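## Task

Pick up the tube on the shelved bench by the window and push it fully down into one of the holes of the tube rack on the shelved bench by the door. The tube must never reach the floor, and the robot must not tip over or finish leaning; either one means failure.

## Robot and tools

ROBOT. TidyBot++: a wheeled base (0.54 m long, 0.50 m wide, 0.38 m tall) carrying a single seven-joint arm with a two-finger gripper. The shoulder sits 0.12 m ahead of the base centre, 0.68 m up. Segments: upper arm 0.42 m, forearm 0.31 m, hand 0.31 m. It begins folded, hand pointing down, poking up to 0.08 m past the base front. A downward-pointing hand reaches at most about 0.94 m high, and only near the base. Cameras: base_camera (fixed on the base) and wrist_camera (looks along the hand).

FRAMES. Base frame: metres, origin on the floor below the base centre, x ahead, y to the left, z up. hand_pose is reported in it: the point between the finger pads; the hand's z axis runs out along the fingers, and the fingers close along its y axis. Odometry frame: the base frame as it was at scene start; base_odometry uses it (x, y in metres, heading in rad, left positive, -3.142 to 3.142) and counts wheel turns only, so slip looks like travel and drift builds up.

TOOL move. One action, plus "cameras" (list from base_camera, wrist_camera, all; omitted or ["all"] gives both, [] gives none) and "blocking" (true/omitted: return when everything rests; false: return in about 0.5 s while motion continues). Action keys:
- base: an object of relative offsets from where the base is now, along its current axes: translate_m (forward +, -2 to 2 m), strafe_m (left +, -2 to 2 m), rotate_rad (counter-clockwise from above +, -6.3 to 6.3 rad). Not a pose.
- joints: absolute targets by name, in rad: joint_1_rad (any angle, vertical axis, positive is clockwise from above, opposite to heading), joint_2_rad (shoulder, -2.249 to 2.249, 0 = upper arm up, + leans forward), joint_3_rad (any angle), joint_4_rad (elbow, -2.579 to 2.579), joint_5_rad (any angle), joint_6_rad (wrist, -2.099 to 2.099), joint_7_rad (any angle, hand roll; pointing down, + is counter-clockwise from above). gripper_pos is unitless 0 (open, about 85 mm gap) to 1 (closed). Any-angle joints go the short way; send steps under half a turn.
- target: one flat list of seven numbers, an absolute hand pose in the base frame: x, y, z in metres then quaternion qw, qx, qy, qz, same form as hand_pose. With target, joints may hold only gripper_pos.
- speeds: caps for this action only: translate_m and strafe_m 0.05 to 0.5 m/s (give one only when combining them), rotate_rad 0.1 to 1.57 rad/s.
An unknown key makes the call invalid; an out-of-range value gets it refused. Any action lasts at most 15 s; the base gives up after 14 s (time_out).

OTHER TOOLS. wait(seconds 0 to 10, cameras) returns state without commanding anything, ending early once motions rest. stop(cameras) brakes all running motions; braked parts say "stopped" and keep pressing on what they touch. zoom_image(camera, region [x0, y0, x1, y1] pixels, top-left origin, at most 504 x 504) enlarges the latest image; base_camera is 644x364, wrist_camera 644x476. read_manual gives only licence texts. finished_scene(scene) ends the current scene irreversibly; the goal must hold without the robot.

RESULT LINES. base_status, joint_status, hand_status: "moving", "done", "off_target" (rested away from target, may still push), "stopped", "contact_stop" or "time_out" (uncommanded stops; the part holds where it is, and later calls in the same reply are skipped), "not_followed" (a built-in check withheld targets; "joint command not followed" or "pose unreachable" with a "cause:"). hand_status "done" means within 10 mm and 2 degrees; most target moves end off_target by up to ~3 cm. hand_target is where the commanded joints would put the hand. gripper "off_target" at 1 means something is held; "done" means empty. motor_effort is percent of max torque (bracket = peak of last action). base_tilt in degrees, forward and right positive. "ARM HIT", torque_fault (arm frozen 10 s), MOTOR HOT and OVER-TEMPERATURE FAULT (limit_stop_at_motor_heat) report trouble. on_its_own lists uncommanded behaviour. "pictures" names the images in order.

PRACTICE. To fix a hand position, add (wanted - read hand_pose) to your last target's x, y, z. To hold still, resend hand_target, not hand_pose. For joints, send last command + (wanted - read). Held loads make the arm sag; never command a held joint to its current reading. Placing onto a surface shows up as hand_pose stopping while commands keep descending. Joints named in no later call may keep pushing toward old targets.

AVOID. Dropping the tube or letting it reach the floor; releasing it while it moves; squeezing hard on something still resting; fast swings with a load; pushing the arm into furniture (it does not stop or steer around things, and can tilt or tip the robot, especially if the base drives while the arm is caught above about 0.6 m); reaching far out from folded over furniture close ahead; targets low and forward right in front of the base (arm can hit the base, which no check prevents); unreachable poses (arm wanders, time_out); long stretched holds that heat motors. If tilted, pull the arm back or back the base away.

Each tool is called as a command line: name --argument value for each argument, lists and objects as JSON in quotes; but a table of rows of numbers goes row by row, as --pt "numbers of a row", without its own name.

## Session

move --joints '{"joint_1_rad": 0.0, "joint_2_rad": -0.3, "joint_3_rad": 3.14, "joint_4_rad": -1.9, "joint_5_rad": 0.0, "joint_6_rad": -0.1, "joint_7_rad": 1.676}'

Scene clock: 2.23 s.
Motor temperatures (°C): [32 30 25 27 42 32 48]
move: done
base_odometry: x=+0.000 y=+0.000 heading=+0.000
base_tilt: forward=-0.6 right=+0.2
base_status: not commanded
joint_positions: joint_1_rad=+0.022 joint_2_rad=-0.319 joint_3_rad=+3.120 joint_4_rad=-1.942 joint_5_rad=-0.028 joint_6_rad=-0.143 joint_7_rad=+1.589 gripper_pos=+0.000
joint_status: all done
motor_effort: joint_1_rad=-1(2) joint_2_rad=-10(10) joint_3_rad=+0(2) joint_4_rad=+20(20) joint_5_rad=+1(2) joint_6_rad=+9(9) joint_7_rad=+0(2)
hand_pose: x=+0.6063 y=+0.0039 z=+1.0044 quat_wxyz=(-0.001, +0.773, -0.001, +0.635) (m; base frame)
hand_target: x=+0.6176 y=+0.0023 z=+1.0345 quat_wxyz=(+0.034, +0.750, +0.040, +0.659) (m; base frame)
hand_status: not commanded
pictures: base_camera, wrist_camera
camera_calibration:
wrist_camera: T_world_to_cam=[[-0.00239822, -0.999097, 0.0424188, -0.0366185], [-0.209632, -0.0409741, -0.976921, 1.17052], [0.977777, -0.0112352, -0.209344, -0.251979], [0, 0, 0, 1]] pos_world=[0.49167, 0.00854465, 1.09231]

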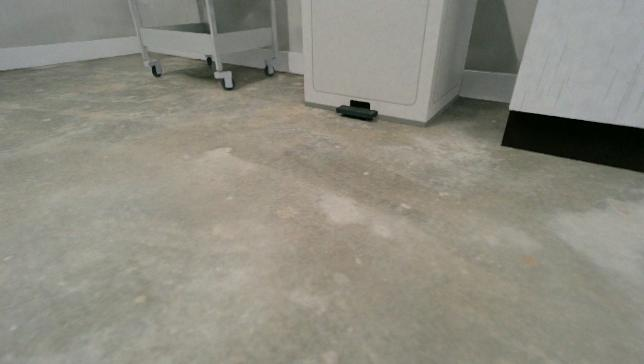

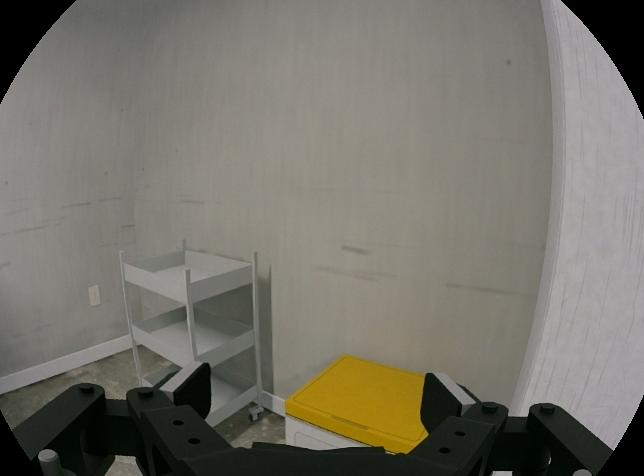

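move --base '{"rotate_rad": 1.3}'

Scene clock: 4.53 s.
Motor temperatures (°C): [32 30 25 27 42 32 48]
move: done
base_odometry: x=+0.000 y=+0.000 heading=+1.299
base_tilt: forward=-0.6 right=+0.2
base_status: done
joint_positions: joint_1_rad=+0.011 joint_2_rad=-0.312 joint_3_rad=+3.129 joint_4_rad=-1.942 joint_5_rad=-0.028 joint_6_rad=-0.140 joint_7_rad=+1.590 gripper_pos=+0.000
joint_status: not commanded
motor_effort: joint_1_rad=-1(2) joint_2_rad=-9(11) joint_3_rad=-1(2) joint_4_rad=+20(20) joint_5_rad=+1(2) joint_6_rad=+9(9) joint_7_rad=+0(1)
hand_pose: x=+0.6086 y=+0.0041 z=+1.0022 quat_wxyz=(-0.003, +0.774, -0.001, +0.633) (m; base frame)
hand_target: x=+0.6176 y=+0.0023 z=+1.0345 quat_wxyz=(+0.034, +0.750, +0.040, +0.659) (m; base frame)
hand_status: not commanded
pictures: base_camera, wrist_camera
camera_calibration:
wrist_camera: T_world_to_cam=[[0.000181192, -0.99919, 0.0402398, -0.0357273], [-0.212794, -0.0393567, -0.976304, 1.17021], [0.977097, -0.00838589, -0.212629, -0.25106], [0, 0, 0, 1]] pos_world=[0.494331, 0.00825188, 1.09054]

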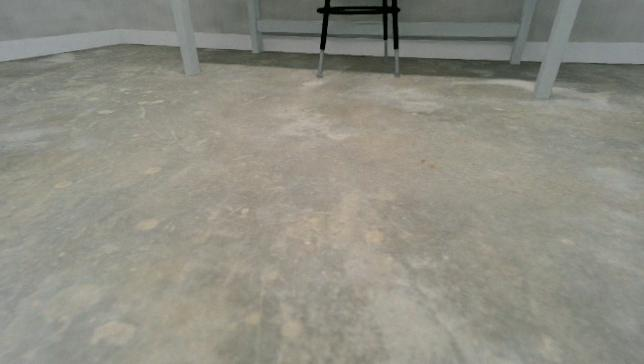

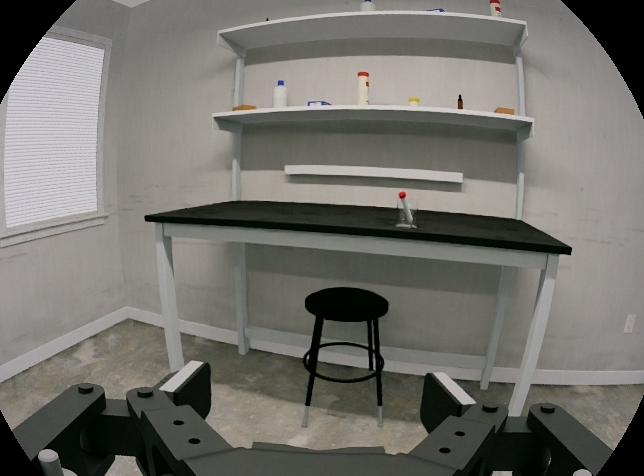

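zoom_image --camera "wrist_camera" --region '[340, 160, 480, 260]'

Scaled by 3.600.

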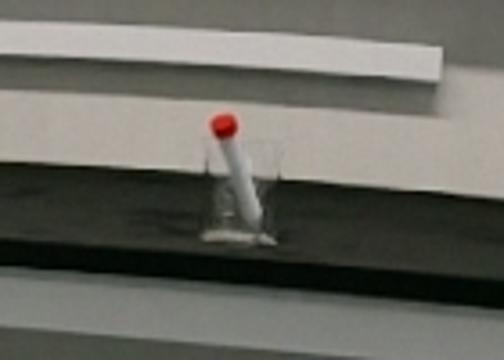

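move --base '{"translate_m": 0.853, "strafe_m": 0.003, "rotate_rad": -0.326}'

zoom_image --camera "wrist_camera" --region '[250, 150, 410, 310]'

Scene clock: 9.63 s.
Motor temperatures (°C): [32 30 25 27 42 32 48]
move: done
base_odometry: x=+0.226 y=+0.823 heading=+0.972
base_tilt: forward=-0.6 right=+0.2
base_status: done
joint_positions: joint_1_rad=+0.010 joint_2_rad=-0.305 joint_3_rad=+3.137 joint_4_rad=-1.942 joint_5_rad=-0.028 joint_6_rad=-0.137 joint_7_rad=+1.590 gripper_pos=+0.000
joint_status: not commanded
motor_effort: joint_1_rad=-1(2) joint_2_rad=-9(12) joint_3_rad=-1(3) joint_4_rad=+20(21) joint_5_rad=+1(1) joint_6_rad=+9(10) joint_7_rad=+0(2)
hand_pose: x=+0.6111 y=+0.0003 z=+1.0001 quat_wxyz=(-0.002, +0.775, -0.004, +0.632) (m; base frame)
hand_target: x=+0.6176 y=+0.0023 z=+1.0345 quat_wxyz=(+0.034, +0.750, +0.040, +0.659) (m; base frame)
hand_status: not commanded
pictures: base_camera, wrist_camera
camera_calibration:
wrist_camera: T_world_to_cam=[[-0.00568553, -0.999245, 0.0384376, -0.0340137], [-0.216339, -0.0362988, -0.975643, 1.16999], [0.976302, -0.0138626, -0.21597, -0.250116], [0, 0, 0, 1]] pos_world=[0.497111, 0.00501398, 1.08878]

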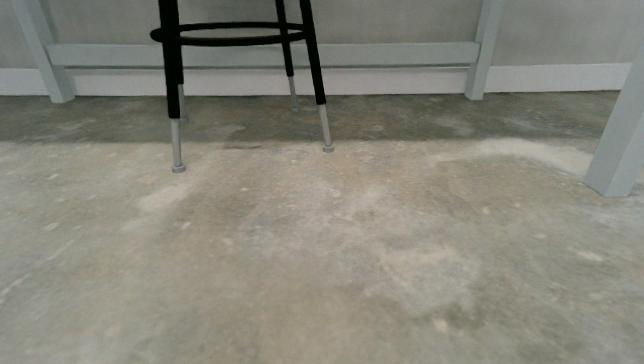

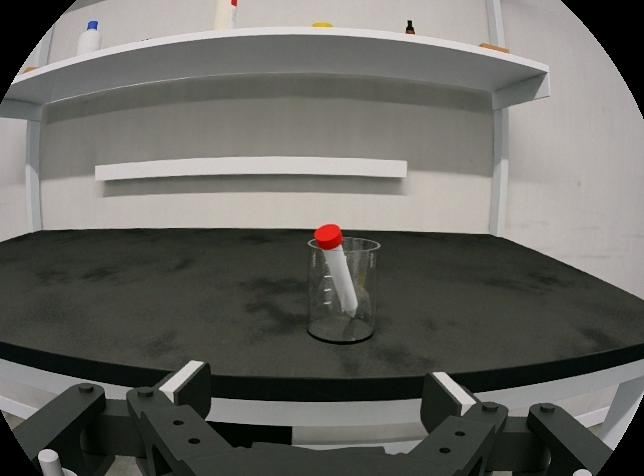

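Scaled by 3.150.

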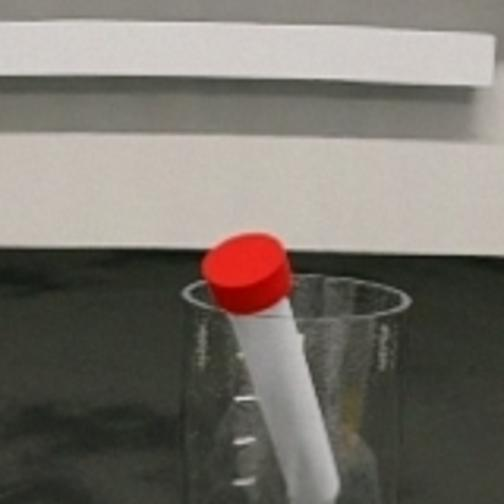

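move

zoom_image --camera "wrist_camera" --region '[240, 170, 440, 370]'

Scene clock: 15.57 s.
Motor temperatures (°C): [32 30 25 27 42 32 48]
base_odometry: x=+0.226 y=+0.823 heading=+0.972
base_tilt: forward=-0.6 right=+0.2
base_status: done
joint_positions: joint_1_rad=+0.010 joint_2_rad=-0.305 joint_3_rad=+3.137 joint_4_rad=-1.942 joint_5_rad=-0.028 joint_6_rad=-0.137 joint_7_rad=+1.590 gripper_pos=+0.000
joint_status: not commanded
motor_effort: joint_1_rad=+0(2) joint_2_rad=-10(12) joint_3_rad=-1(3) joint_4_rad=+20(21) joint_5_rad=+1(1) joint_6_rad=+9(10) joint_7_rad=+1(2)
hand_pose: x=+0.6111 y=+0.0003 z=+1.0001 quat_wxyz=(-0.002, +0.775, -0.004, +0.632) (m; base frame)
hand_target: x=+0.6176 y=+0.0023 z=+1.0345 quat_wxyz=(+0.034, +0.750, +0.040, +0.659) (m; base frame)
hand_status: not commanded
pictures: base_camera, wrist_camera
camera_calibration:
wrist_camera: T_world_to_cam=[[-0.00567331, -0.999243, 0.0384972, -0.0340808], [-0.216339, -0.0363596, -0.975641, 1.16999], [0.976302, -0.0138636, -0.215969, -0.250117], [0, 0, 0, 1]] pos_world=[0.497111, 0.00501788, 1.08878]

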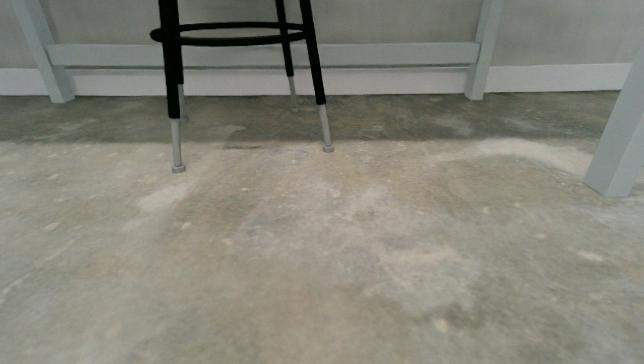

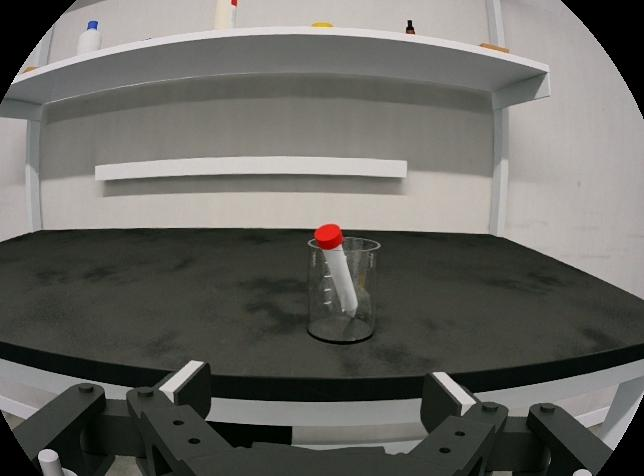

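Scaled by 2.520.

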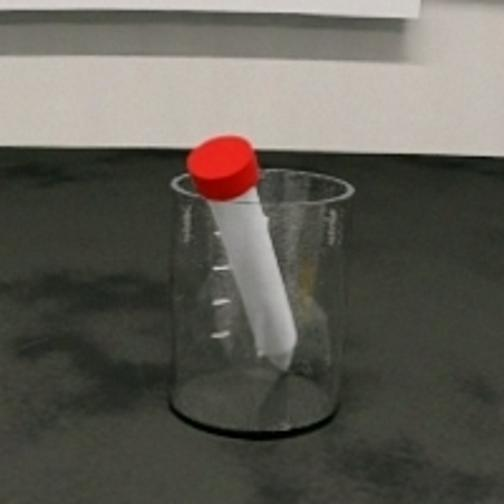

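move --joints '{"joint_1_rad":0,"joint_2_rad":-0.16,"joint_3_rad":3.14,"joint_4_rad":-1.92,"joint_5_rad":0,"joint_6_rad":0.24,"joint_7_rad":1.97,"gripper_pos":0.4}'

zoom_image --camera "wrist_camera" --region '[220, 150, 470, 400]'

Scene clock: 18.73 s.
Motor temperatures (°C): [32 30 25 27 42 32 48]
move: done
base_odometry: x=+0.226 y=+0.823 heading=+0.972
base_tilt: forward=-0.6 right=+0.2
base_status: not commanded
joint_positions: joint_1_rad=+0.010 joint_2_rad=-0.170 joint_3_rad=+3.137 joint_4_rad=-1.942 joint_5_rad=-0.028 joint_6_rad=+0.197 joint_7_rad=+1.882 gripper_pos=+0.400
joint_status: all done
motor_effort: joint_1_rad=-1(2) joint_2_rad=-14(17) joint_3_rad=+0(2) joint_4_rad=+20(21) joint_5_rad=+0(2) joint_6_rad=+9(10) joint_7_rad=+0(1)
hand_pose: x=+0.6671 y=-0.0030 z=+1.0325 quat_wxyz=(+0.104, +0.702, +0.097, +0.698) (m; base frame)
hand_target: x=+0.6716 y=+0.0023 z=+1.0538 quat_wxyz=(+0.143, +0.675, +0.137, +0.711) (m; base frame)
hand_status: not commanded
pictures: base_camera, wrist_camera
camera_calibration:
wrist_camera: T_world_to_cam=[[-0.0202837, -0.946152, 0.323087, -0.322199], [-0.0232826, -0.322619, -0.946242, 1.05367], [0.999523, -0.0267157, -0.015485, -0.520414], [0, 0, 0, 1]] pos_world=[0.538163, 0.0211804, 1.09306]

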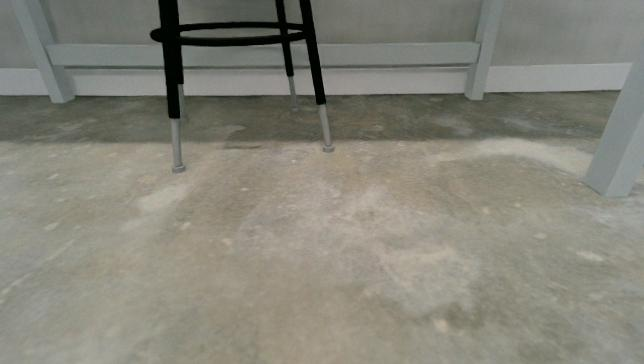

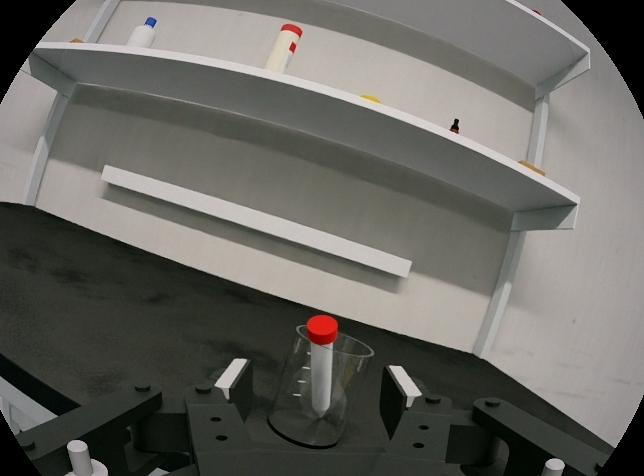

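Scaled by 2.016.

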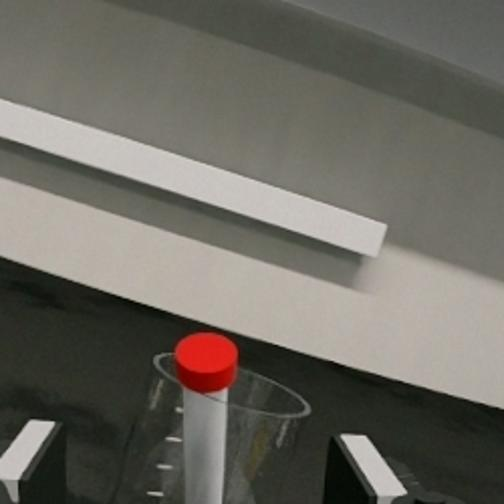

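move --base '{"translate_m":0.10,"strafe_m":-0.004}' --speeds '{"translate_m":0.2}' --cameras '["wrist_camera"]'

zoom_image --camera "wrist_camera" --region '[200, 276, 450, 476]'

Scene clock: 21.93 s.
Motor temperatures (°C): [32 30 25 27 42 32 48]
move: done
base_odometry: x=+0.286 y=+0.903 heading=+0.972
base_tilt: forward=-0.6 right=+0.2
base_status: done
joint_positions: joint_1_rad=+0.010 joint_2_rad=-0.164 joint_3_rad=+3.137 joint_4_rad=-1.942 joint_5_rad=-0.028 joint_6_rad=+0.202 joint_7_rad=+1.884 gripper_pos=+0.400
joint_status: not commanded
motor_effort: joint_1_rad=-1(2) joint_2_rad=-14(16) joint_3_rad=+0(2) joint_4_rad=+20(20) joint_5_rad=+1(1) joint_6_rad=+9(9) joint_7_rad=+0(1)
hand_pose: x=+0.6690 y=-0.0030 z=+1.0310 quat_wxyz=(+0.105, +0.702, +0.098, +0.698) (m; base frame)
hand_target: x=+0.6716 y=+0.0023 z=+1.0538 quat_wxyz=(+0.143, +0.675, +0.137, +0.711) (m; base frame)
hand_status: not commanded
pictures: wrist_camera
camera_calibration:
wrist_camera: T_world_to_cam=[[-0.0201388, -0.94546, 0.325116, -0.323912], [-0.0240525, -0.32463, -0.945535, 1.05204], [0.999508, -0.0268618, -0.016203, -0.521576], [0, 0, 0, 1]] pos_world=[0.5401, 0.0212674, 1.0916]

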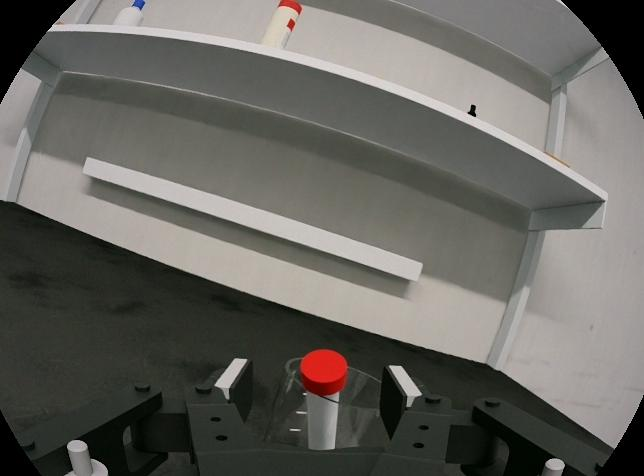

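Scaled by 2.016.

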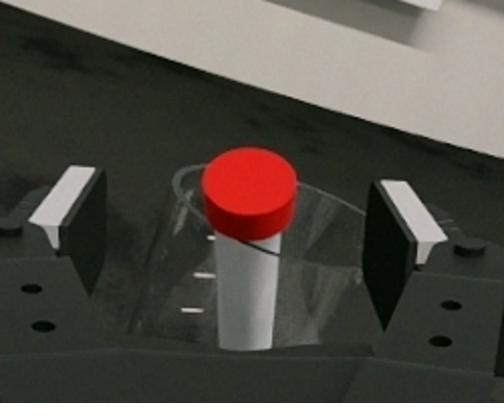

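move --base '{"translate_m":0.03,"strafe_m":-0.003}' --speeds '{"translate_m":0.1}' --cameras '["wrist_camera"]'

zoom_image --camera "wrist_camera" --region '[200, 276, 450, 476]'

Scene clock: 23.70 s.
Motor temperatures (°C): [32 30 25 27 42 32 48]
move: done
base_odometry: x=+0.305 y=+0.927 heading=+0.972
base_tilt: forward=-0.6 right=+0.2
base_status: done
joint_positions: joint_1_rad=+0.010 joint_2_rad=-0.160 joint_3_rad=+3.137 joint_4_rad=-1.942 joint_5_rad=-0.028 joint_6_rad=+0.202 joint_7_rad=+1.884 gripper_pos=+0.400
joint_status: not commanded
motor_effort: joint_1_rad=-1(1) joint_2_rad=-14(18) joint_3_rad=-1(2) joint_4_rad=+20(20) joint_5_rad=+1(1) joint_6_rad=+9(10) joint_7_rad=+0(1)
hand_pose: x=+0.6705 y=-0.0030 z=+1.0289 quat_wxyz=(+0.104, +0.703, +0.098, +0.696) (m; base frame)
hand_target: x=+0.6716 y=+0.0023 z=+1.0538 quat_wxyz=(+0.143, +0.675, +0.137, +0.711) (m; base frame)
hand_status: not commanded
pictures: wrist_camera
camera_calibration:
wrist_camera: T_world_to_cam=[[-0.0190026, -0.945411, 0.325326, -0.324198], [-0.0274013, -0.32477, -0.945396, 1.05219], [0.999444, -0.0268793, -0.0197341, -0.519378], [0, 0, 0, 1]] pos_world=[0.54176, 0.0212593, 1.08996]

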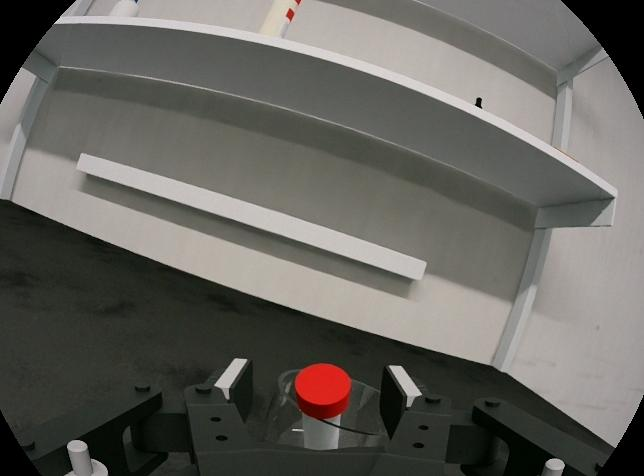

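Scaled by 2.016.

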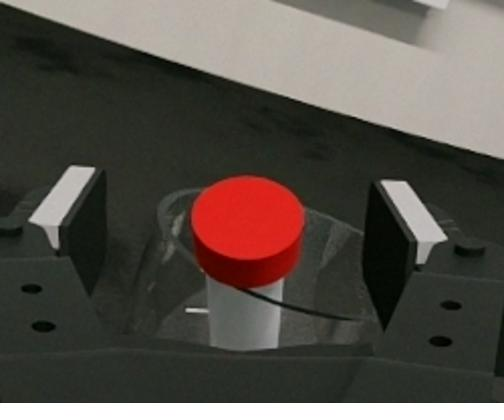

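move --joints '{"joint_2_rad":-0.18}' --cameras '[]'

move --base '{"translate_m":0.014,"strafe_m":-0.0015}' --speeds '{"translate_m":0.1}' --cameras '["wrist_camera"]'

zoom_image --camera "wrist_camera" --region '[200, 276, 450, 476]'

Scene clock: 25.93 s.
Motor temperatures (°C): [32 30 25 27 42 32 48]
move: done
base_odometry: x=+0.305 y=+0.927 heading=+0.972
base_tilt: forward=-0.6 right=+0.2
base_status: not commanded
joint_positions: joint_1_rad=+0.010 joint_2_rad=-0.168 joint_3_rad=+3.137 joint_4_rad=-1.942 joint_5_rad=-0.028 joint_6_rad=+0.202 joint_7_rad=+1.884 gripper_pos=+0.400
joint_status: all done
motor_effort: joint_1_rad=-1(1) joint_2_rad=-14(16) joint_3_rad=-1(1) joint_4_rad=+20(20) joint_5_rad=+1(1) joint_6_rad=+9(10) joint_7_rad=+0(1)
hand_pose: x=+0.6679 y=-0.0030 z=+1.0329 quat_wxyz=(+0.105, +0.701, +0.097, +0.699) (m; base frame)
hand_target: x=+0.6640 y=+0.0023 z=+1.0648 quat_wxyz=(+0.145, +0.668, +0.136, +0.717) (m; base frame)
hand_status: not commanded
pictures: none
No camera images: "cameras" was empty.

Scene clock: 26.60 s.
Motor temperatures (°C): [32 30 25 27 42 32 48]
move: done
base_odometry: x=+0.315 y=+0.938 heading=+0.973
base_tilt: forward=-0.6 right=+0.2
base_status: done
joint_positions: joint_1_rad=+0.010 joint_2_rad=-0.173 joint_3_rad=+3.137 joint_4_rad=-1.942 joint_5_rad=-0.028 joint_6_rad=+0.203 joint_7_rad=+1.884 gripper_pos=+0.400
joint_status: not commanded
motor_effort: joint_1_rad=+0(1) joint_2_rad=-14(17) joint_3_rad=+0(2) joint_4_rad=+20(21) joint_5_rad=+1(1) joint_6_rad=+9(10) joint_7_rad=+0(1)
hand_pose: x=+0.6660 y=-0.0030 z=+1.0361 quat_wxyz=(+0.105, +0.699, +0.097, +0.701) (m; base frame)
hand_target: x=+0.6640 y=+0.0023 z=+1.0648 quat_wxyz=(+0.145, +0.668, +0.136, +0.717) (m; base frame)
hand_status: not commanded
pictures: wrist_camera
camera_calibration:
wrist_camera: T_world_to_cam=[[-0.0234206, -0.945328, 0.32528, -0.323607], [-0.0146287, -0.325011, -0.945597, 1.05061], [0.999619, -0.0269049, -0.00621695, -0.528917], [0, 0, 0, 1]] pos_world=[0.536505, 0.0213139, 1.09543]

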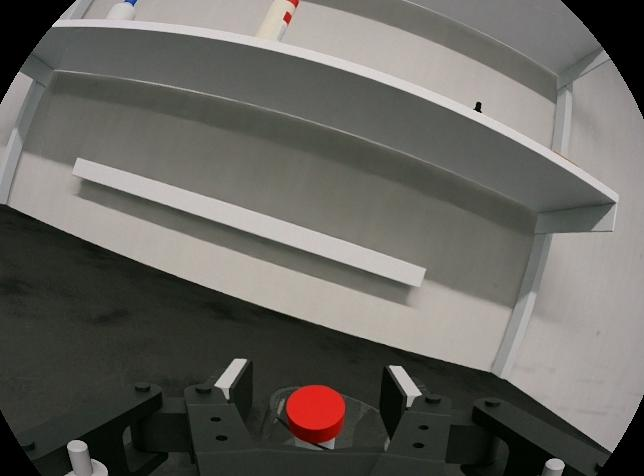

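Scaled by 2.016.

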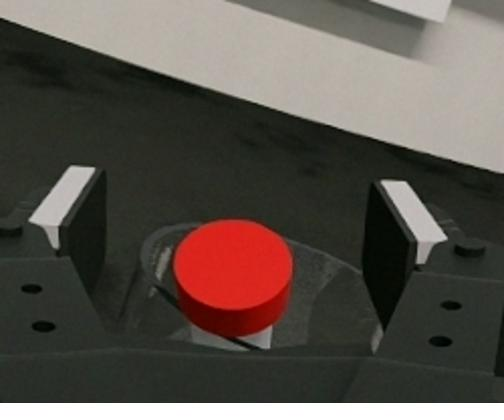

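move --joints '{"joint_2_rad":-0.155}' --base '{"translate_m":0.011}' --speeds '{"translate_m":0.08}' --cameras '["wrist_camera"]'

zoom_image --camera "wrist_camera" --region '[200, 276, 450, 476]'

Scene clock: 28.40 s.
Motor temperatures (°C): [32 30 25 27 42 32 48]
move: done
base_odometry: x=+0.321 y=+0.947 heading=+0.973
base_tilt: forward=-0.6 right=+0.2
base_status: done
joint_positions: joint_1_rad=+0.010 joint_2_rad=-0.155 joint_3_rad=+3.137 joint_4_rad=-1.942 joint_5_rad=-0.028 joint_6_rad=+0.204 joint_7_rad=+1.884 gripper_pos=+0.400
joint_status: all done
motor_effort: joint_1_rad=+0(1) joint_2_rad=-14(17) joint_3_rad=-1(2) joint_4_rad=+20(21) joint_5_rad=+1(1) joint_6_rad=+9(10) joint_7_rad=+0(1)
hand_pose: x=+0.6723 y=-0.0031 z=+1.0267 quat_wxyz=(+0.104, +0.704, +0.098, +0.695) (m; base frame)
hand_target: x=+0.6735 y=+0.0023 z=+1.0511 quat_wxyz=(+0.143, +0.677, +0.138, +0.709) (m; base frame)
hand_status: not commanded
pictures: wrist_camera
camera_calibration:
wrist_camera: T_world_to_cam=[[-0.0180324, -0.94536, 0.32553, -0.324333], [-0.0303813, -0.324915, -0.945255, 1.05198], [0.999376, -0.0269353, -0.0228623, -0.51797], [0, 0, 0, 1]] pos_world=[0.543759, 0.0212409, 1.08813]

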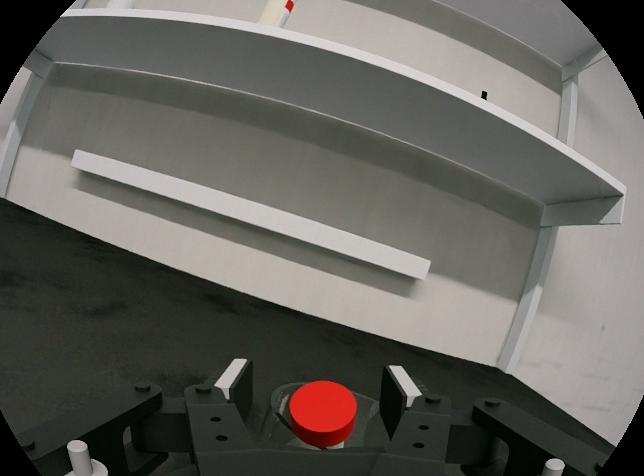

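Scaled by 2.016.

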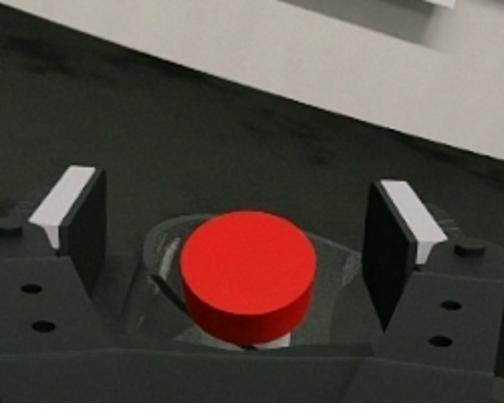

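move --joints '{"joint_2_rad":-0.172}' --base '{"strafe_m":-0.002}' --speeds '{"strafe_m":0.08}' --cameras '[]'

move --joints '{"gripper_pos":0.62}' --cameras '["wrist_camera"]'

zoom_image --camera "wrist_camera" --region '[200, 276, 450, 476]'

Scene clock: 29.97 s.
Motor temperatures (°C): [32 30 25 27 42 32 48]
move: done
base_odometry: x=+0.323 y=+0.946 heading=+0.973
base_tilt: forward=-0.6 right=+0.2
base_status: done
joint_positions: joint_1_rad=+0.009 joint_2_rad=-0.160 joint_3_rad=+3.137 joint_4_rad=-1.942 joint_5_rad=-0.028 joint_6_rad=+0.204 joint_7_rad=+1.884 gripper_pos=+0.400
joint_status: all done
motor_effort: joint_1_rad=+0(4) joint_2_rad=-14(16) joint_3_rad=+0(5) joint_4_rad=+20(20) joint_5_rad=+1(2) joint_6_rad=+9(10) joint_7_rad=+0(1)
hand_pose: x=+0.6706 y=-0.0028 z=+1.0294 quat_wxyz=(+0.105, +0.703, +0.098, +0.697) (m; base frame)
hand_target: x=+0.6671 y=+0.0023 z=+1.0605 quat_wxyz=(+0.144, +0.671, +0.136, +0.715) (m; base frame)
hand_status: not commanded
pictures: none
No camera images: "cameras" was empty.

Scene clock: 30.60 s.
Motor temperatures (°C): [32 30 25 27 42 32 48]
move: done
base_odometry: x=+0.323 y=+0.946 heading=+0.973
base_tilt: forward=-0.6 right=+0.2
base_status: not commanded
joint_positions: joint_1_rad=+0.009 joint_2_rad=-0.160 joint_3_rad=+3.137 joint_4_rad=-1.942 joint_5_rad=-0.028 joint_6_rad=+0.204 joint_7_rad=+1.884 gripper_pos=+0.620
joint_status: all done
motor_effort: joint_1_rad=+0(1) joint_2_rad=-14(15) joint_3_rad=+0(1) joint_4_rad=+20(20) joint_5_rad=+1(1) joint_6_rad=+10(10) joint_7_rad=+1(1)
hand_pose: x=+0.6706 y=-0.0028 z=+1.0294 quat_wxyz=(+0.105, +0.703, +0.098, +0.697) (m; base frame)
hand_target: x=+0.6671 y=+0.0023 z=+1.0605 quat_wxyz=(+0.144, +0.671, +0.136, +0.715) (m; base frame)
hand_status: not commanded
pictures: wrist_camera
camera_calibration:
wrist_camera: T_world_to_cam=[[-0.0192391, -0.945347, 0.325497, -0.324182], [-0.0256058, -0.324984, -0.945373, 1.05147], [0.999487, -0.0265228, -0.017954, -0.521355], [0, 0, 0, 1]] pos_world=[0.541774, 0.02142, 1.09019]

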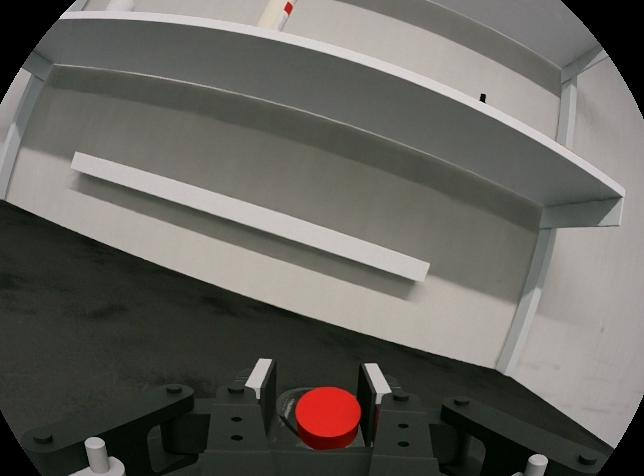

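Scaled by 2.016.

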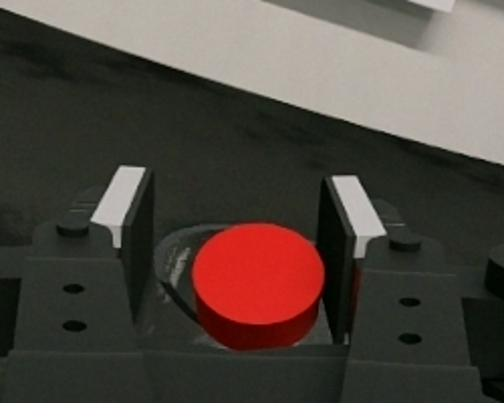

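move --base '{"strafe_m":-0.0045}' --speeds '{"strafe_m":0.05}' --cameras '["wrist_camera"]'

zoom_image --camera "wrist_camera" --region '[200, 276, 450, 476]'

Scene clock: 32.37 s.
Motor temperatures (°C): [32 30 25 27 42 32 48]
move: done
base_odometry: x=+0.326 y=+0.943 heading=+0.973
base_tilt: forward=-0.6 right=+0.2
base_status: done
joint_positions: joint_1_rad=+0.009 joint_2_rad=-0.160 joint_3_rad=+3.137 joint_4_rad=-1.942 joint_5_rad=-0.028 joint_6_rad=+0.204 joint_7_rad=+1.884 gripper_pos=+0.620
joint_status: not commanded
motor_effort: joint_1_rad=-1(3) joint_2_rad=-14(16) joint_3_rad=-1(4) joint_4_rad=+20(20) joint_5_rad=+1(1) joint_6_rad=+9(10) joint_7_rad=+0(1)
hand_pose: x=+0.6705 y=-0.0026 z=+1.0295 quat_wxyz=(+0.104, +0.702, +0.098, +0.697) (m; base frame)
hand_target: x=+0.6671 y=+0.0023 z=+1.0605 quat_wxyz=(+0.144, +0.671, +0.136, +0.715) (m; base frame)
hand_status: not commanded
pictures: wrist_camera
camera_calibration:
wrist_camera: T_world_to_cam=[[-0.0189126, -0.945339, 0.325542, -0.324261], [-0.0251168, -0.325048, -0.945364, 1.05138], [0.999506, -0.0260558, -0.0175964, -0.521645], [0, 0, 0, 1]] pos_world=[0.541662, 0.0216192, 1.09031]

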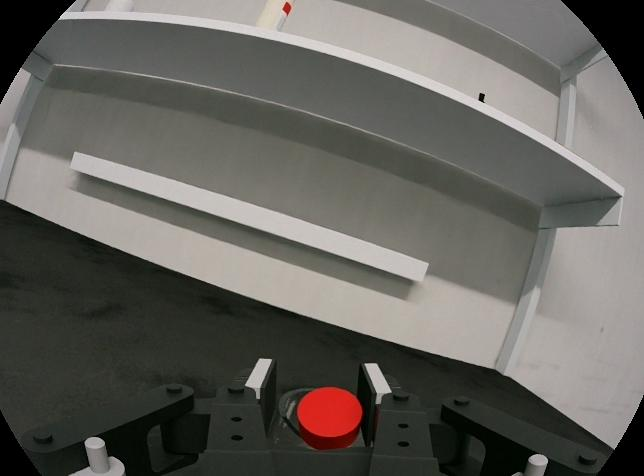

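Scaled by 2.016.

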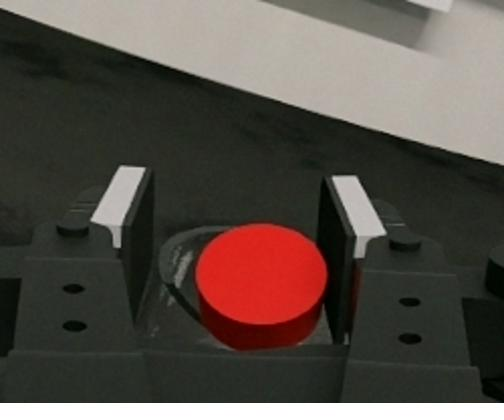

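move --joints '{"joint_2_rad":-0.192}' --base '{"translate_m":-0.004}' --speeds '{"translate_m":0.05}' --cameras '["wrist_camera"]'

zoom_image --camera "wrist_camera" --region '[200, 276, 450, 476]'

Scene clock: 34.10 s.
Motor temperatures (°C): [32 30 25 27 42 32 48]
move: done
base_odometry: x=+0.324 y=+0.940 heading=+0.974
base_tilt: forward=-0.6 right=+0.2
base_status: done
joint_positions: joint_1_rad=+0.008 joint_2_rad=-0.181 joint_3_rad=+3.137 joint_4_rad=-1.942 joint_5_rad=-0.028 joint_6_rad=+0.205 joint_7_rad=+1.884 gripper_pos=+0.620
joint_status: all done
motor_effort: joint_1_rad=-1(2) joint_2_rad=-13(19) joint_3_rad=-1(2) joint_4_rad=+20(21) joint_5_rad=+1(1) joint_6_rad=+9(10) joint_7_rad=+1(1)
hand_pose: x=+0.6632 y=-0.0024 z=+1.0411 quat_wxyz=(+0.105, +0.695, +0.097, +0.705) (m; base frame)
hand_target: x=+0.6594 y=+0.0023 z=+1.0713 quat_wxyz=(+0.145, +0.664, +0.135, +0.721) (m; base frame)
hand_status: not commanded
pictures: wrist_camera
camera_calibration:
wrist_camera: T_world_to_cam=[[-0.0257756, -0.945282, 0.325235, -0.323161], [-0.00479249, -0.325223, -0.945625, 1.04895], [0.999656, -0.0259327, 0.00385254, -0.536588], [0, 0, 0, 1]] pos_world=[0.533101, 0.0217492, 1.09908]

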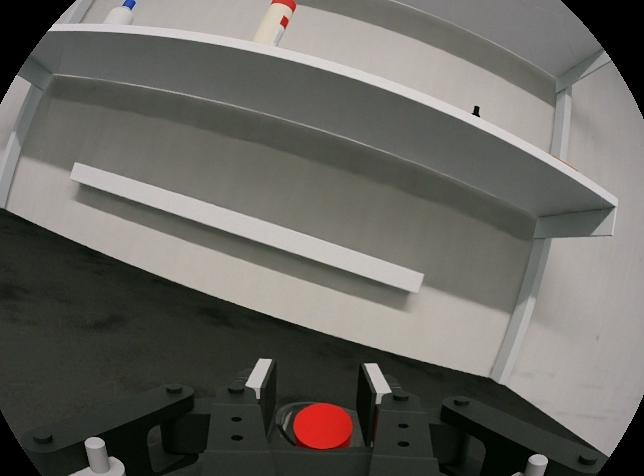

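Scaled by 2.016.

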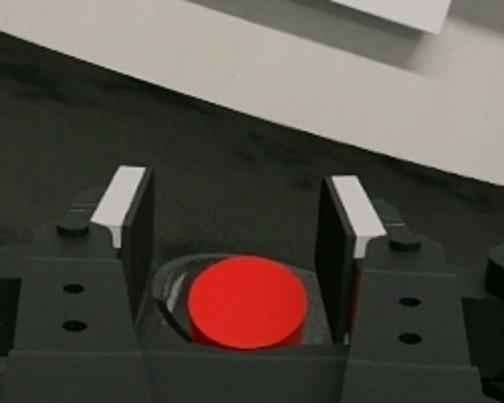

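move --base '{"translate_m":-0.009,"strafe_m":-0.003}' --speeds '{"translate_m":0.05}' --cameras '[]'

move --joints '{"joint_2_rad":-0.172}' --cameras '["wrist_camera"]'

zoom_image --camera "wrist_camera" --region '[200, 276, 450, 476]'

Scene clock: 35.63 s.
Motor temperatures (°C): [32 30 25 27 42 32 48]
move: done
base_odometry: x=+0.321 y=+0.931 heading=+0.974
base_tilt: forward=-0.6 right=+0.2
base_status: done
joint_positions: joint_1_rad=+0.008 joint_2_rad=-0.186 joint_3_rad=+3.137 joint_4_rad=-1.942 joint_5_rad=-0.028 joint_6_rad=+0.205 joint_7_rad=+1.885 gripper_pos=+0.620
joint_status: not commanded
motor_effort: joint_1_rad=-1(2) joint_2_rad=-13(17) joint_3_rad=-1(1) joint_4_rad=+20(21) joint_5_rad=+1(1) joint_6_rad=+9(10) joint_7_rad=+0(1)
hand_pose: x=+0.6614 y=-0.0024 z=+1.0438 quat_wxyz=(+0.106, +0.693, +0.097, +0.706) (m; base frame)
hand_target: x=+0.6594 y=+0.0023 z=+1.0713 quat_wxyz=(+0.145, +0.664, +0.135, +0.721) (m; base frame)
hand_status: not commanded
pictures: none
No camera images: "cameras" was empty.

Scene clock: 36.20 s.
Motor temperatures (°C): [32 30 25 27 42 32 48]
move: done
base_odometry: x=+0.321 y=+0.931 heading=+0.974
base_tilt: forward=-0.6 right=+0.2
base_status: not commanded
joint_positions: joint_1_rad=+0.008 joint_2_rad=-0.181 joint_3_rad=+3.137 joint_4_rad=-1.942 joint_5_rad=-0.028 joint_6_rad=+0.205 joint_7_rad=+1.885 gripper_pos=+0.620
joint_status: all done
motor_effort: joint_1_rad=+0(1) joint_2_rad=-13(15) joint_3_rad=+0(1) joint_4_rad=+20(20) joint_5_rad=+1(2) joint_6_rad=+9(9) joint_7_rad=+0(1)
hand_pose: x=+0.6631 y=-0.0024 z=+1.0414 quat_wxyz=(+0.105, +0.695, +0.097, +0.705) (m; base frame)
hand_target: x=+0.6671 y=+0.0023 z=+1.0605 quat_wxyz=(+0.144, +0.671, +0.136, +0.715) (m; base frame)
hand_status: not commanded
pictures: wrist_camera
camera_calibration:
wrist_camera: T_world_to_cam=[[-0.0259814, -0.94526, 0.325282, -0.323178], [-0.00420691, -0.325285, -0.945607, 1.04883], [0.999654, -0.0259366, 0.00447474, -0.537056], [0, 0, 0, 1]] pos_world=[0.532885, 0.0217541, 1.09931]

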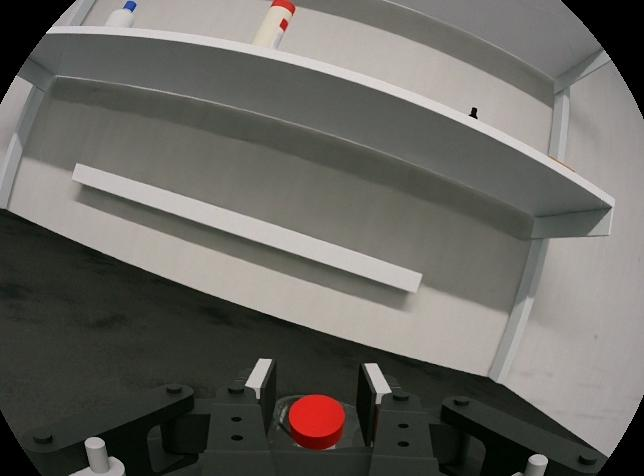

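Scaled by 2.016.

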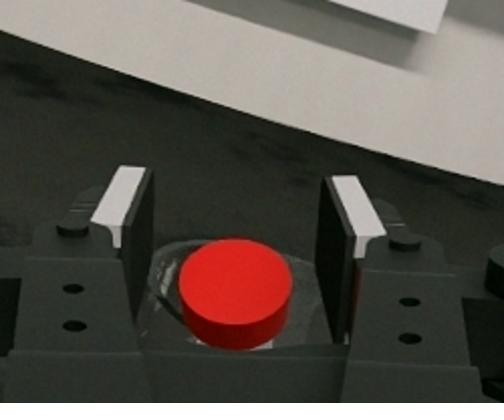

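move --joints '{"joint_2_rad":-0.165}' --cameras '["wrist_camera"]'

zoom_image --camera "wrist_camera" --region '[200, 276, 450, 476]'

Scene clock: 36.90 s.
Motor temperatures (°C): [32 30 25 27 42 32 48]
move: done
base_odometry: x=+0.321 y=+0.931 heading=+0.974
base_tilt: forward=-0.6 right=+0.2
base_status: not commanded
joint_positions: joint_1_rad=+0.008 joint_2_rad=-0.180 joint_3_rad=+3.137 joint_4_rad=-1.942 joint_5_rad=-0.028 joint_6_rad=+0.205 joint_7_rad=+1.885 gripper_pos=+0.620
joint_status: all done
motor_effort: joint_1_rad=+0(1) joint_2_rad=-14(14) joint_3_rad=+0(1) joint_4_rad=+20(20) joint_5_rad=+0(1) joint_6_rad=+9(9) joint_7_rad=+0(1)
hand_pose: x=+0.6636 y=-0.0024 z=+1.0406 quat_wxyz=(+0.105, +0.695, +0.097, +0.704) (m; base frame)
hand_target: x=+0.6697 y=+0.0023 z=+1.0566 quat_wxyz=(+0.144, +0.673, +0.137, +0.712) (m; base frame)
hand_status: not commanded
pictures: wrist_camera
camera_calibration:
wrist_camera: T_world_to_cam=[[-0.0255034, -0.945264, 0.325308, -0.323252], [-0.00559634, -0.325274, -0.945603, 1.049], [0.999659, -0.0259366, 0.00300557, -0.536055], [0, 0, 0, 1]] pos_world=[0.533498, 0.0217489, 1.0987]

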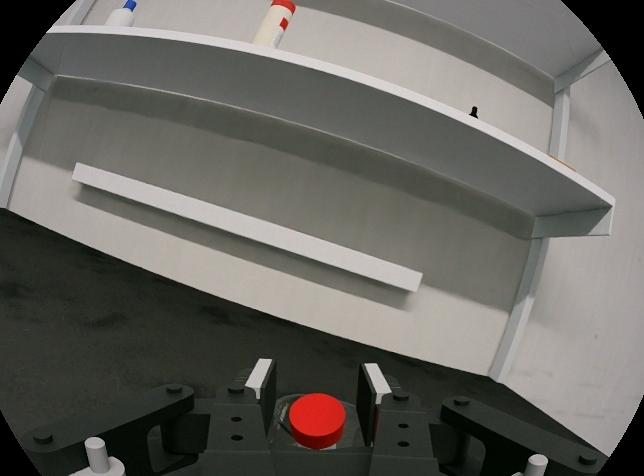

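Scaled by 2.016.

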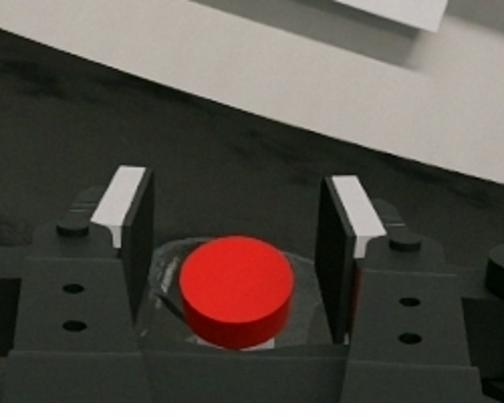

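move --joints '{"joint_2_rad":-0.158}' --cameras '["wrist_camera"]'

zoom_image --camera "wrist_camera" --region '[200, 276, 450, 476]'

Scene clock: 37.70 s.
Motor temperatures (°C): [32 30 25 27 42 32 48]
move: done
base_odometry: x=+0.321 y=+0.931 heading=+0.974
base_tilt: forward=-0.6 right=+0.2
base_status: not commanded
joint_positions: joint_1_rad=+0.008 joint_2_rad=-0.176 joint_3_rad=+3.137 joint_4_rad=-1.942 joint_5_rad=-0.028 joint_6_rad=+0.205 joint_7_rad=+1.885 gripper_pos=+0.620
joint_status: all done
motor_effort: joint_1_rad=+0(1) joint_2_rad=-14(15) joint_3_rad=-1(1) joint_4_rad=+20(20) joint_5_rad=+1(1) joint_6_rad=+9(10) joint_7_rad=+0(1)
hand_pose: x=+0.6648 y=-0.0025 z=+1.0388 quat_wxyz=(+0.105, +0.696, +0.097, +0.703) (m; base frame)
hand_target: x=+0.6723 y=+0.0023 z=+1.0528 quat_wxyz=(+0.143, +0.676, +0.137, +0.710) (m; base frame)
hand_status: not commanded
pictures: wrist_camera
camera_calibration:
wrist_camera: T_world_to_cam=[[-0.0244039, -0.945273, 0.325365, -0.323422], [-0.008792, -0.325247, -0.945588, 1.04937], [0.999664, -0.0259367, -0.000373542, -0.533751], [0, 0, 0, 1]] pos_world=[0.534905, 0.0217371, 1.0973]

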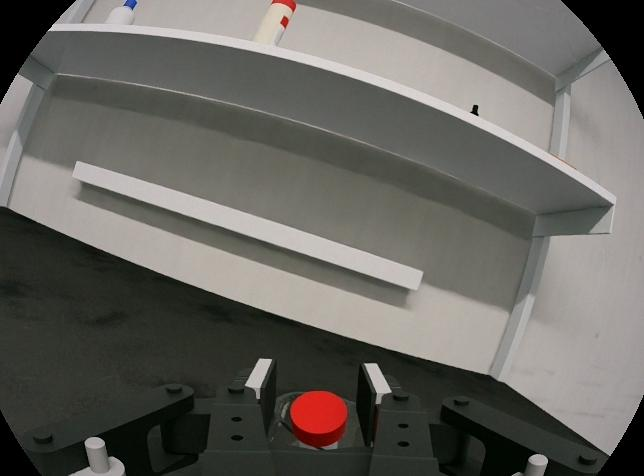

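Scaled by 2.016.

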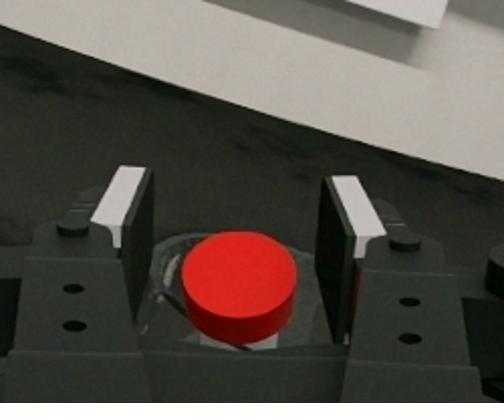

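move --joints '{"joint_2_rad":-0.151}' --cameras '[]'

move --joints '{"gripper_pos":0.70}' --cameras '["wrist_camera"]'

zoom_image --camera "wrist_camera" --region '[200, 276, 450, 476]'

Scene clock: 38.73 s.
Motor temperatures (°C): [32 30 25 27 42 32 48]
move: done
base_odometry: x=+0.321 y=+0.931 heading=+0.974
base_tilt: forward=-0.6 right=+0.2
base_status: not commanded
joint_positions: joint_1_rad=+0.008 joint_2_rad=-0.171 joint_3_rad=+3.137 joint_4_rad=-1.942 joint_5_rad=-0.028 joint_6_rad=+0.205 joint_7_rad=+1.885 gripper_pos=+0.620
joint_status: all done
motor_effort: joint_1_rad=+0(1) joint_2_rad=-14(14) joint_3_rad=-1(1) joint_4_rad=+20(20) joint_5_rad=+1(1) joint_6_rad=+9(9) joint_7_rad=+1(1)
hand_pose: x=+0.6667 y=-0.0025 z=+1.0358 quat_wxyz=(+0.105, +0.698, +0.098, +0.701) (m; base frame)
hand_target: x=+0.6749 y=+0.0023 z=+1.0489 quat_wxyz=(+0.143, +0.678, +0.138, +0.707) (m; base frame)
hand_status: not commanded
pictures: none
No camera images: "cameras" was empty.

Scene clock: 39.23 s.
Motor temperatures (°C): [32 30 25 27 42 32 48]
move: done
base_odometry: x=+0.321 y=+0.931 heading=+0.974
base_tilt: forward=-0.6 right=+0.2
base_status: not commanded
joint_positions: joint_1_rad=+0.008 joint_2_rad=-0.171 joint_3_rad=+3.137 joint_4_rad=-1.942 joint_5_rad=-0.028 joint_6_rad=+0.205 joint_7_rad=+1.885 gripper_pos=+0.700
joint_status: all done
motor_effort: joint_1_rad=+0(1) joint_2_rad=-14(14) joint_3_rad=-1(1) joint_4_rad=+20(20) joint_5_rad=+1(1) joint_6_rad=+9(9) joint_7_rad=+0(1)
hand_pose: x=+0.6667 y=-0.0025 z=+1.0358 quat_wxyz=(+0.105, +0.698, +0.098, +0.701) (m; base frame)
hand_target: x=+0.6749 y=+0.0023 z=+1.0489 quat_wxyz=(+0.143, +0.678, +0.138, +0.707) (m; base frame)
hand_status: not commanded
pictures: wrist_camera
camera_calibration:
wrist_camera: T_world_to_cam=[[-0.0226349, -0.945268, 0.325508, -0.32375], [-0.0139334, -0.325261, -0.945522, 1.04993], [0.999647, -0.0259372, -0.0058085, -0.530044], [0, 0, 0, 1]] pos_world=[0.537158, 0.0217218, 1.09503]

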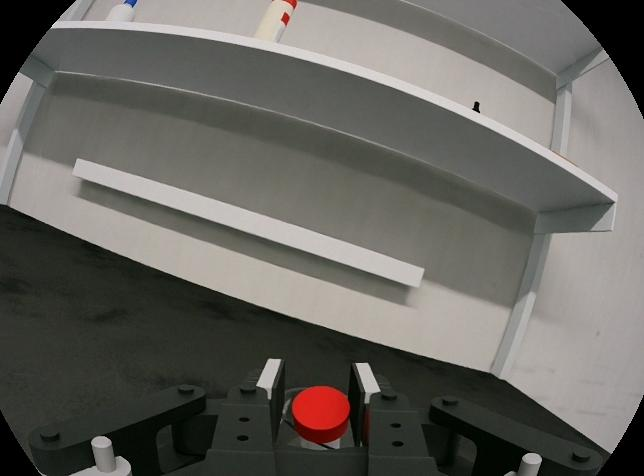

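Scaled by 2.016.

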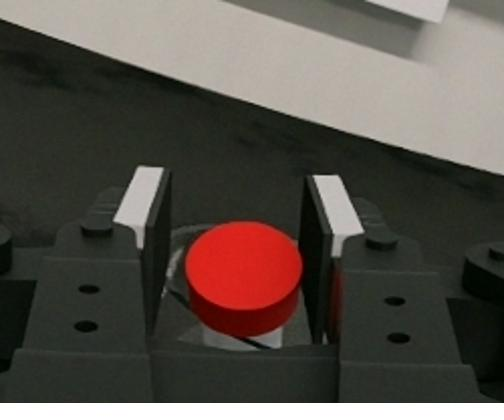

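move --joints '{"gripper_pos":0.76}' --cameras '["wrist_camera"]'

zoom_image --camera "wrist_camera" --region '[200, 276, 450, 476]'

Scene clock: 40.03 s.
Motor temperatures (°C): [32 30 25 27 42 32 48]
move: done
base_odometry: x=+0.321 y=+0.931 heading=+0.974
base_tilt: forward=-0.6 right=+0.2
base_status: not commanded
joint_positions: joint_1_rad=+0.008 joint_2_rad=-0.171 joint_3_rad=+3.137 joint_4_rad=-1.942 joint_5_rad=-0.028 joint_6_rad=+0.205 joint_7_rad=+1.885 gripper_pos=+0.758
joint_status: all done
motor_effort: joint_1_rad=+0(1) joint_2_rad=-14(14) joint_3_rad=+0(1) joint_4_rad=+19(20) joint_5_rad=+1(1) joint_6_rad=+9(9) joint_7_rad=+0(1)
hand_pose: x=+0.6667 y=-0.0025 z=+1.0358 quat_wxyz=(+0.105, +0.698, +0.098, +0.701) (m; base frame)
hand_target: x=+0.6749 y=+0.0023 z=+1.0489 quat_wxyz=(+0.143, +0.678, +0.138, +0.707) (m; base frame)
hand_status: not commanded
pictures: wrist_camera
camera_calibration:
wrist_camera: T_world_to_cam=[[-0.0226349, -0.945268, 0.325508, -0.32375], [-0.0139334, -0.325261, -0.945522, 1.04993], [0.999647, -0.0259372, -0.0058085, -0.530044], [0, 0, 0, 1]] pos_world=[0.537158, 0.0217218, 1.09503]

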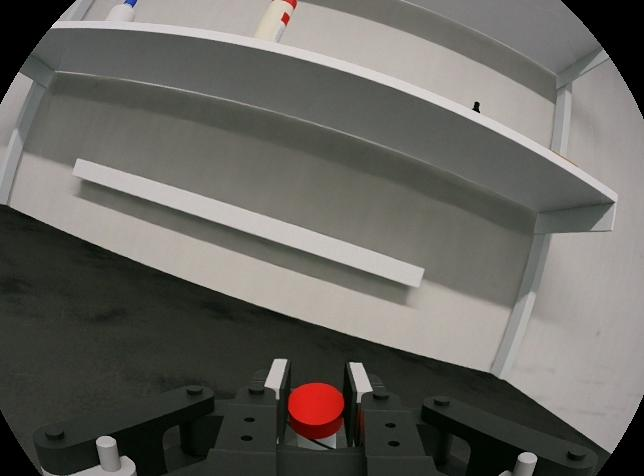

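Scaled by 2.016.

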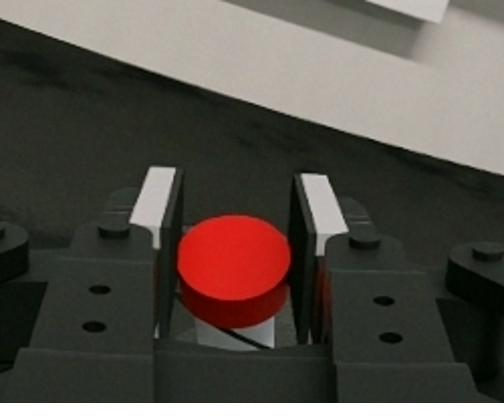

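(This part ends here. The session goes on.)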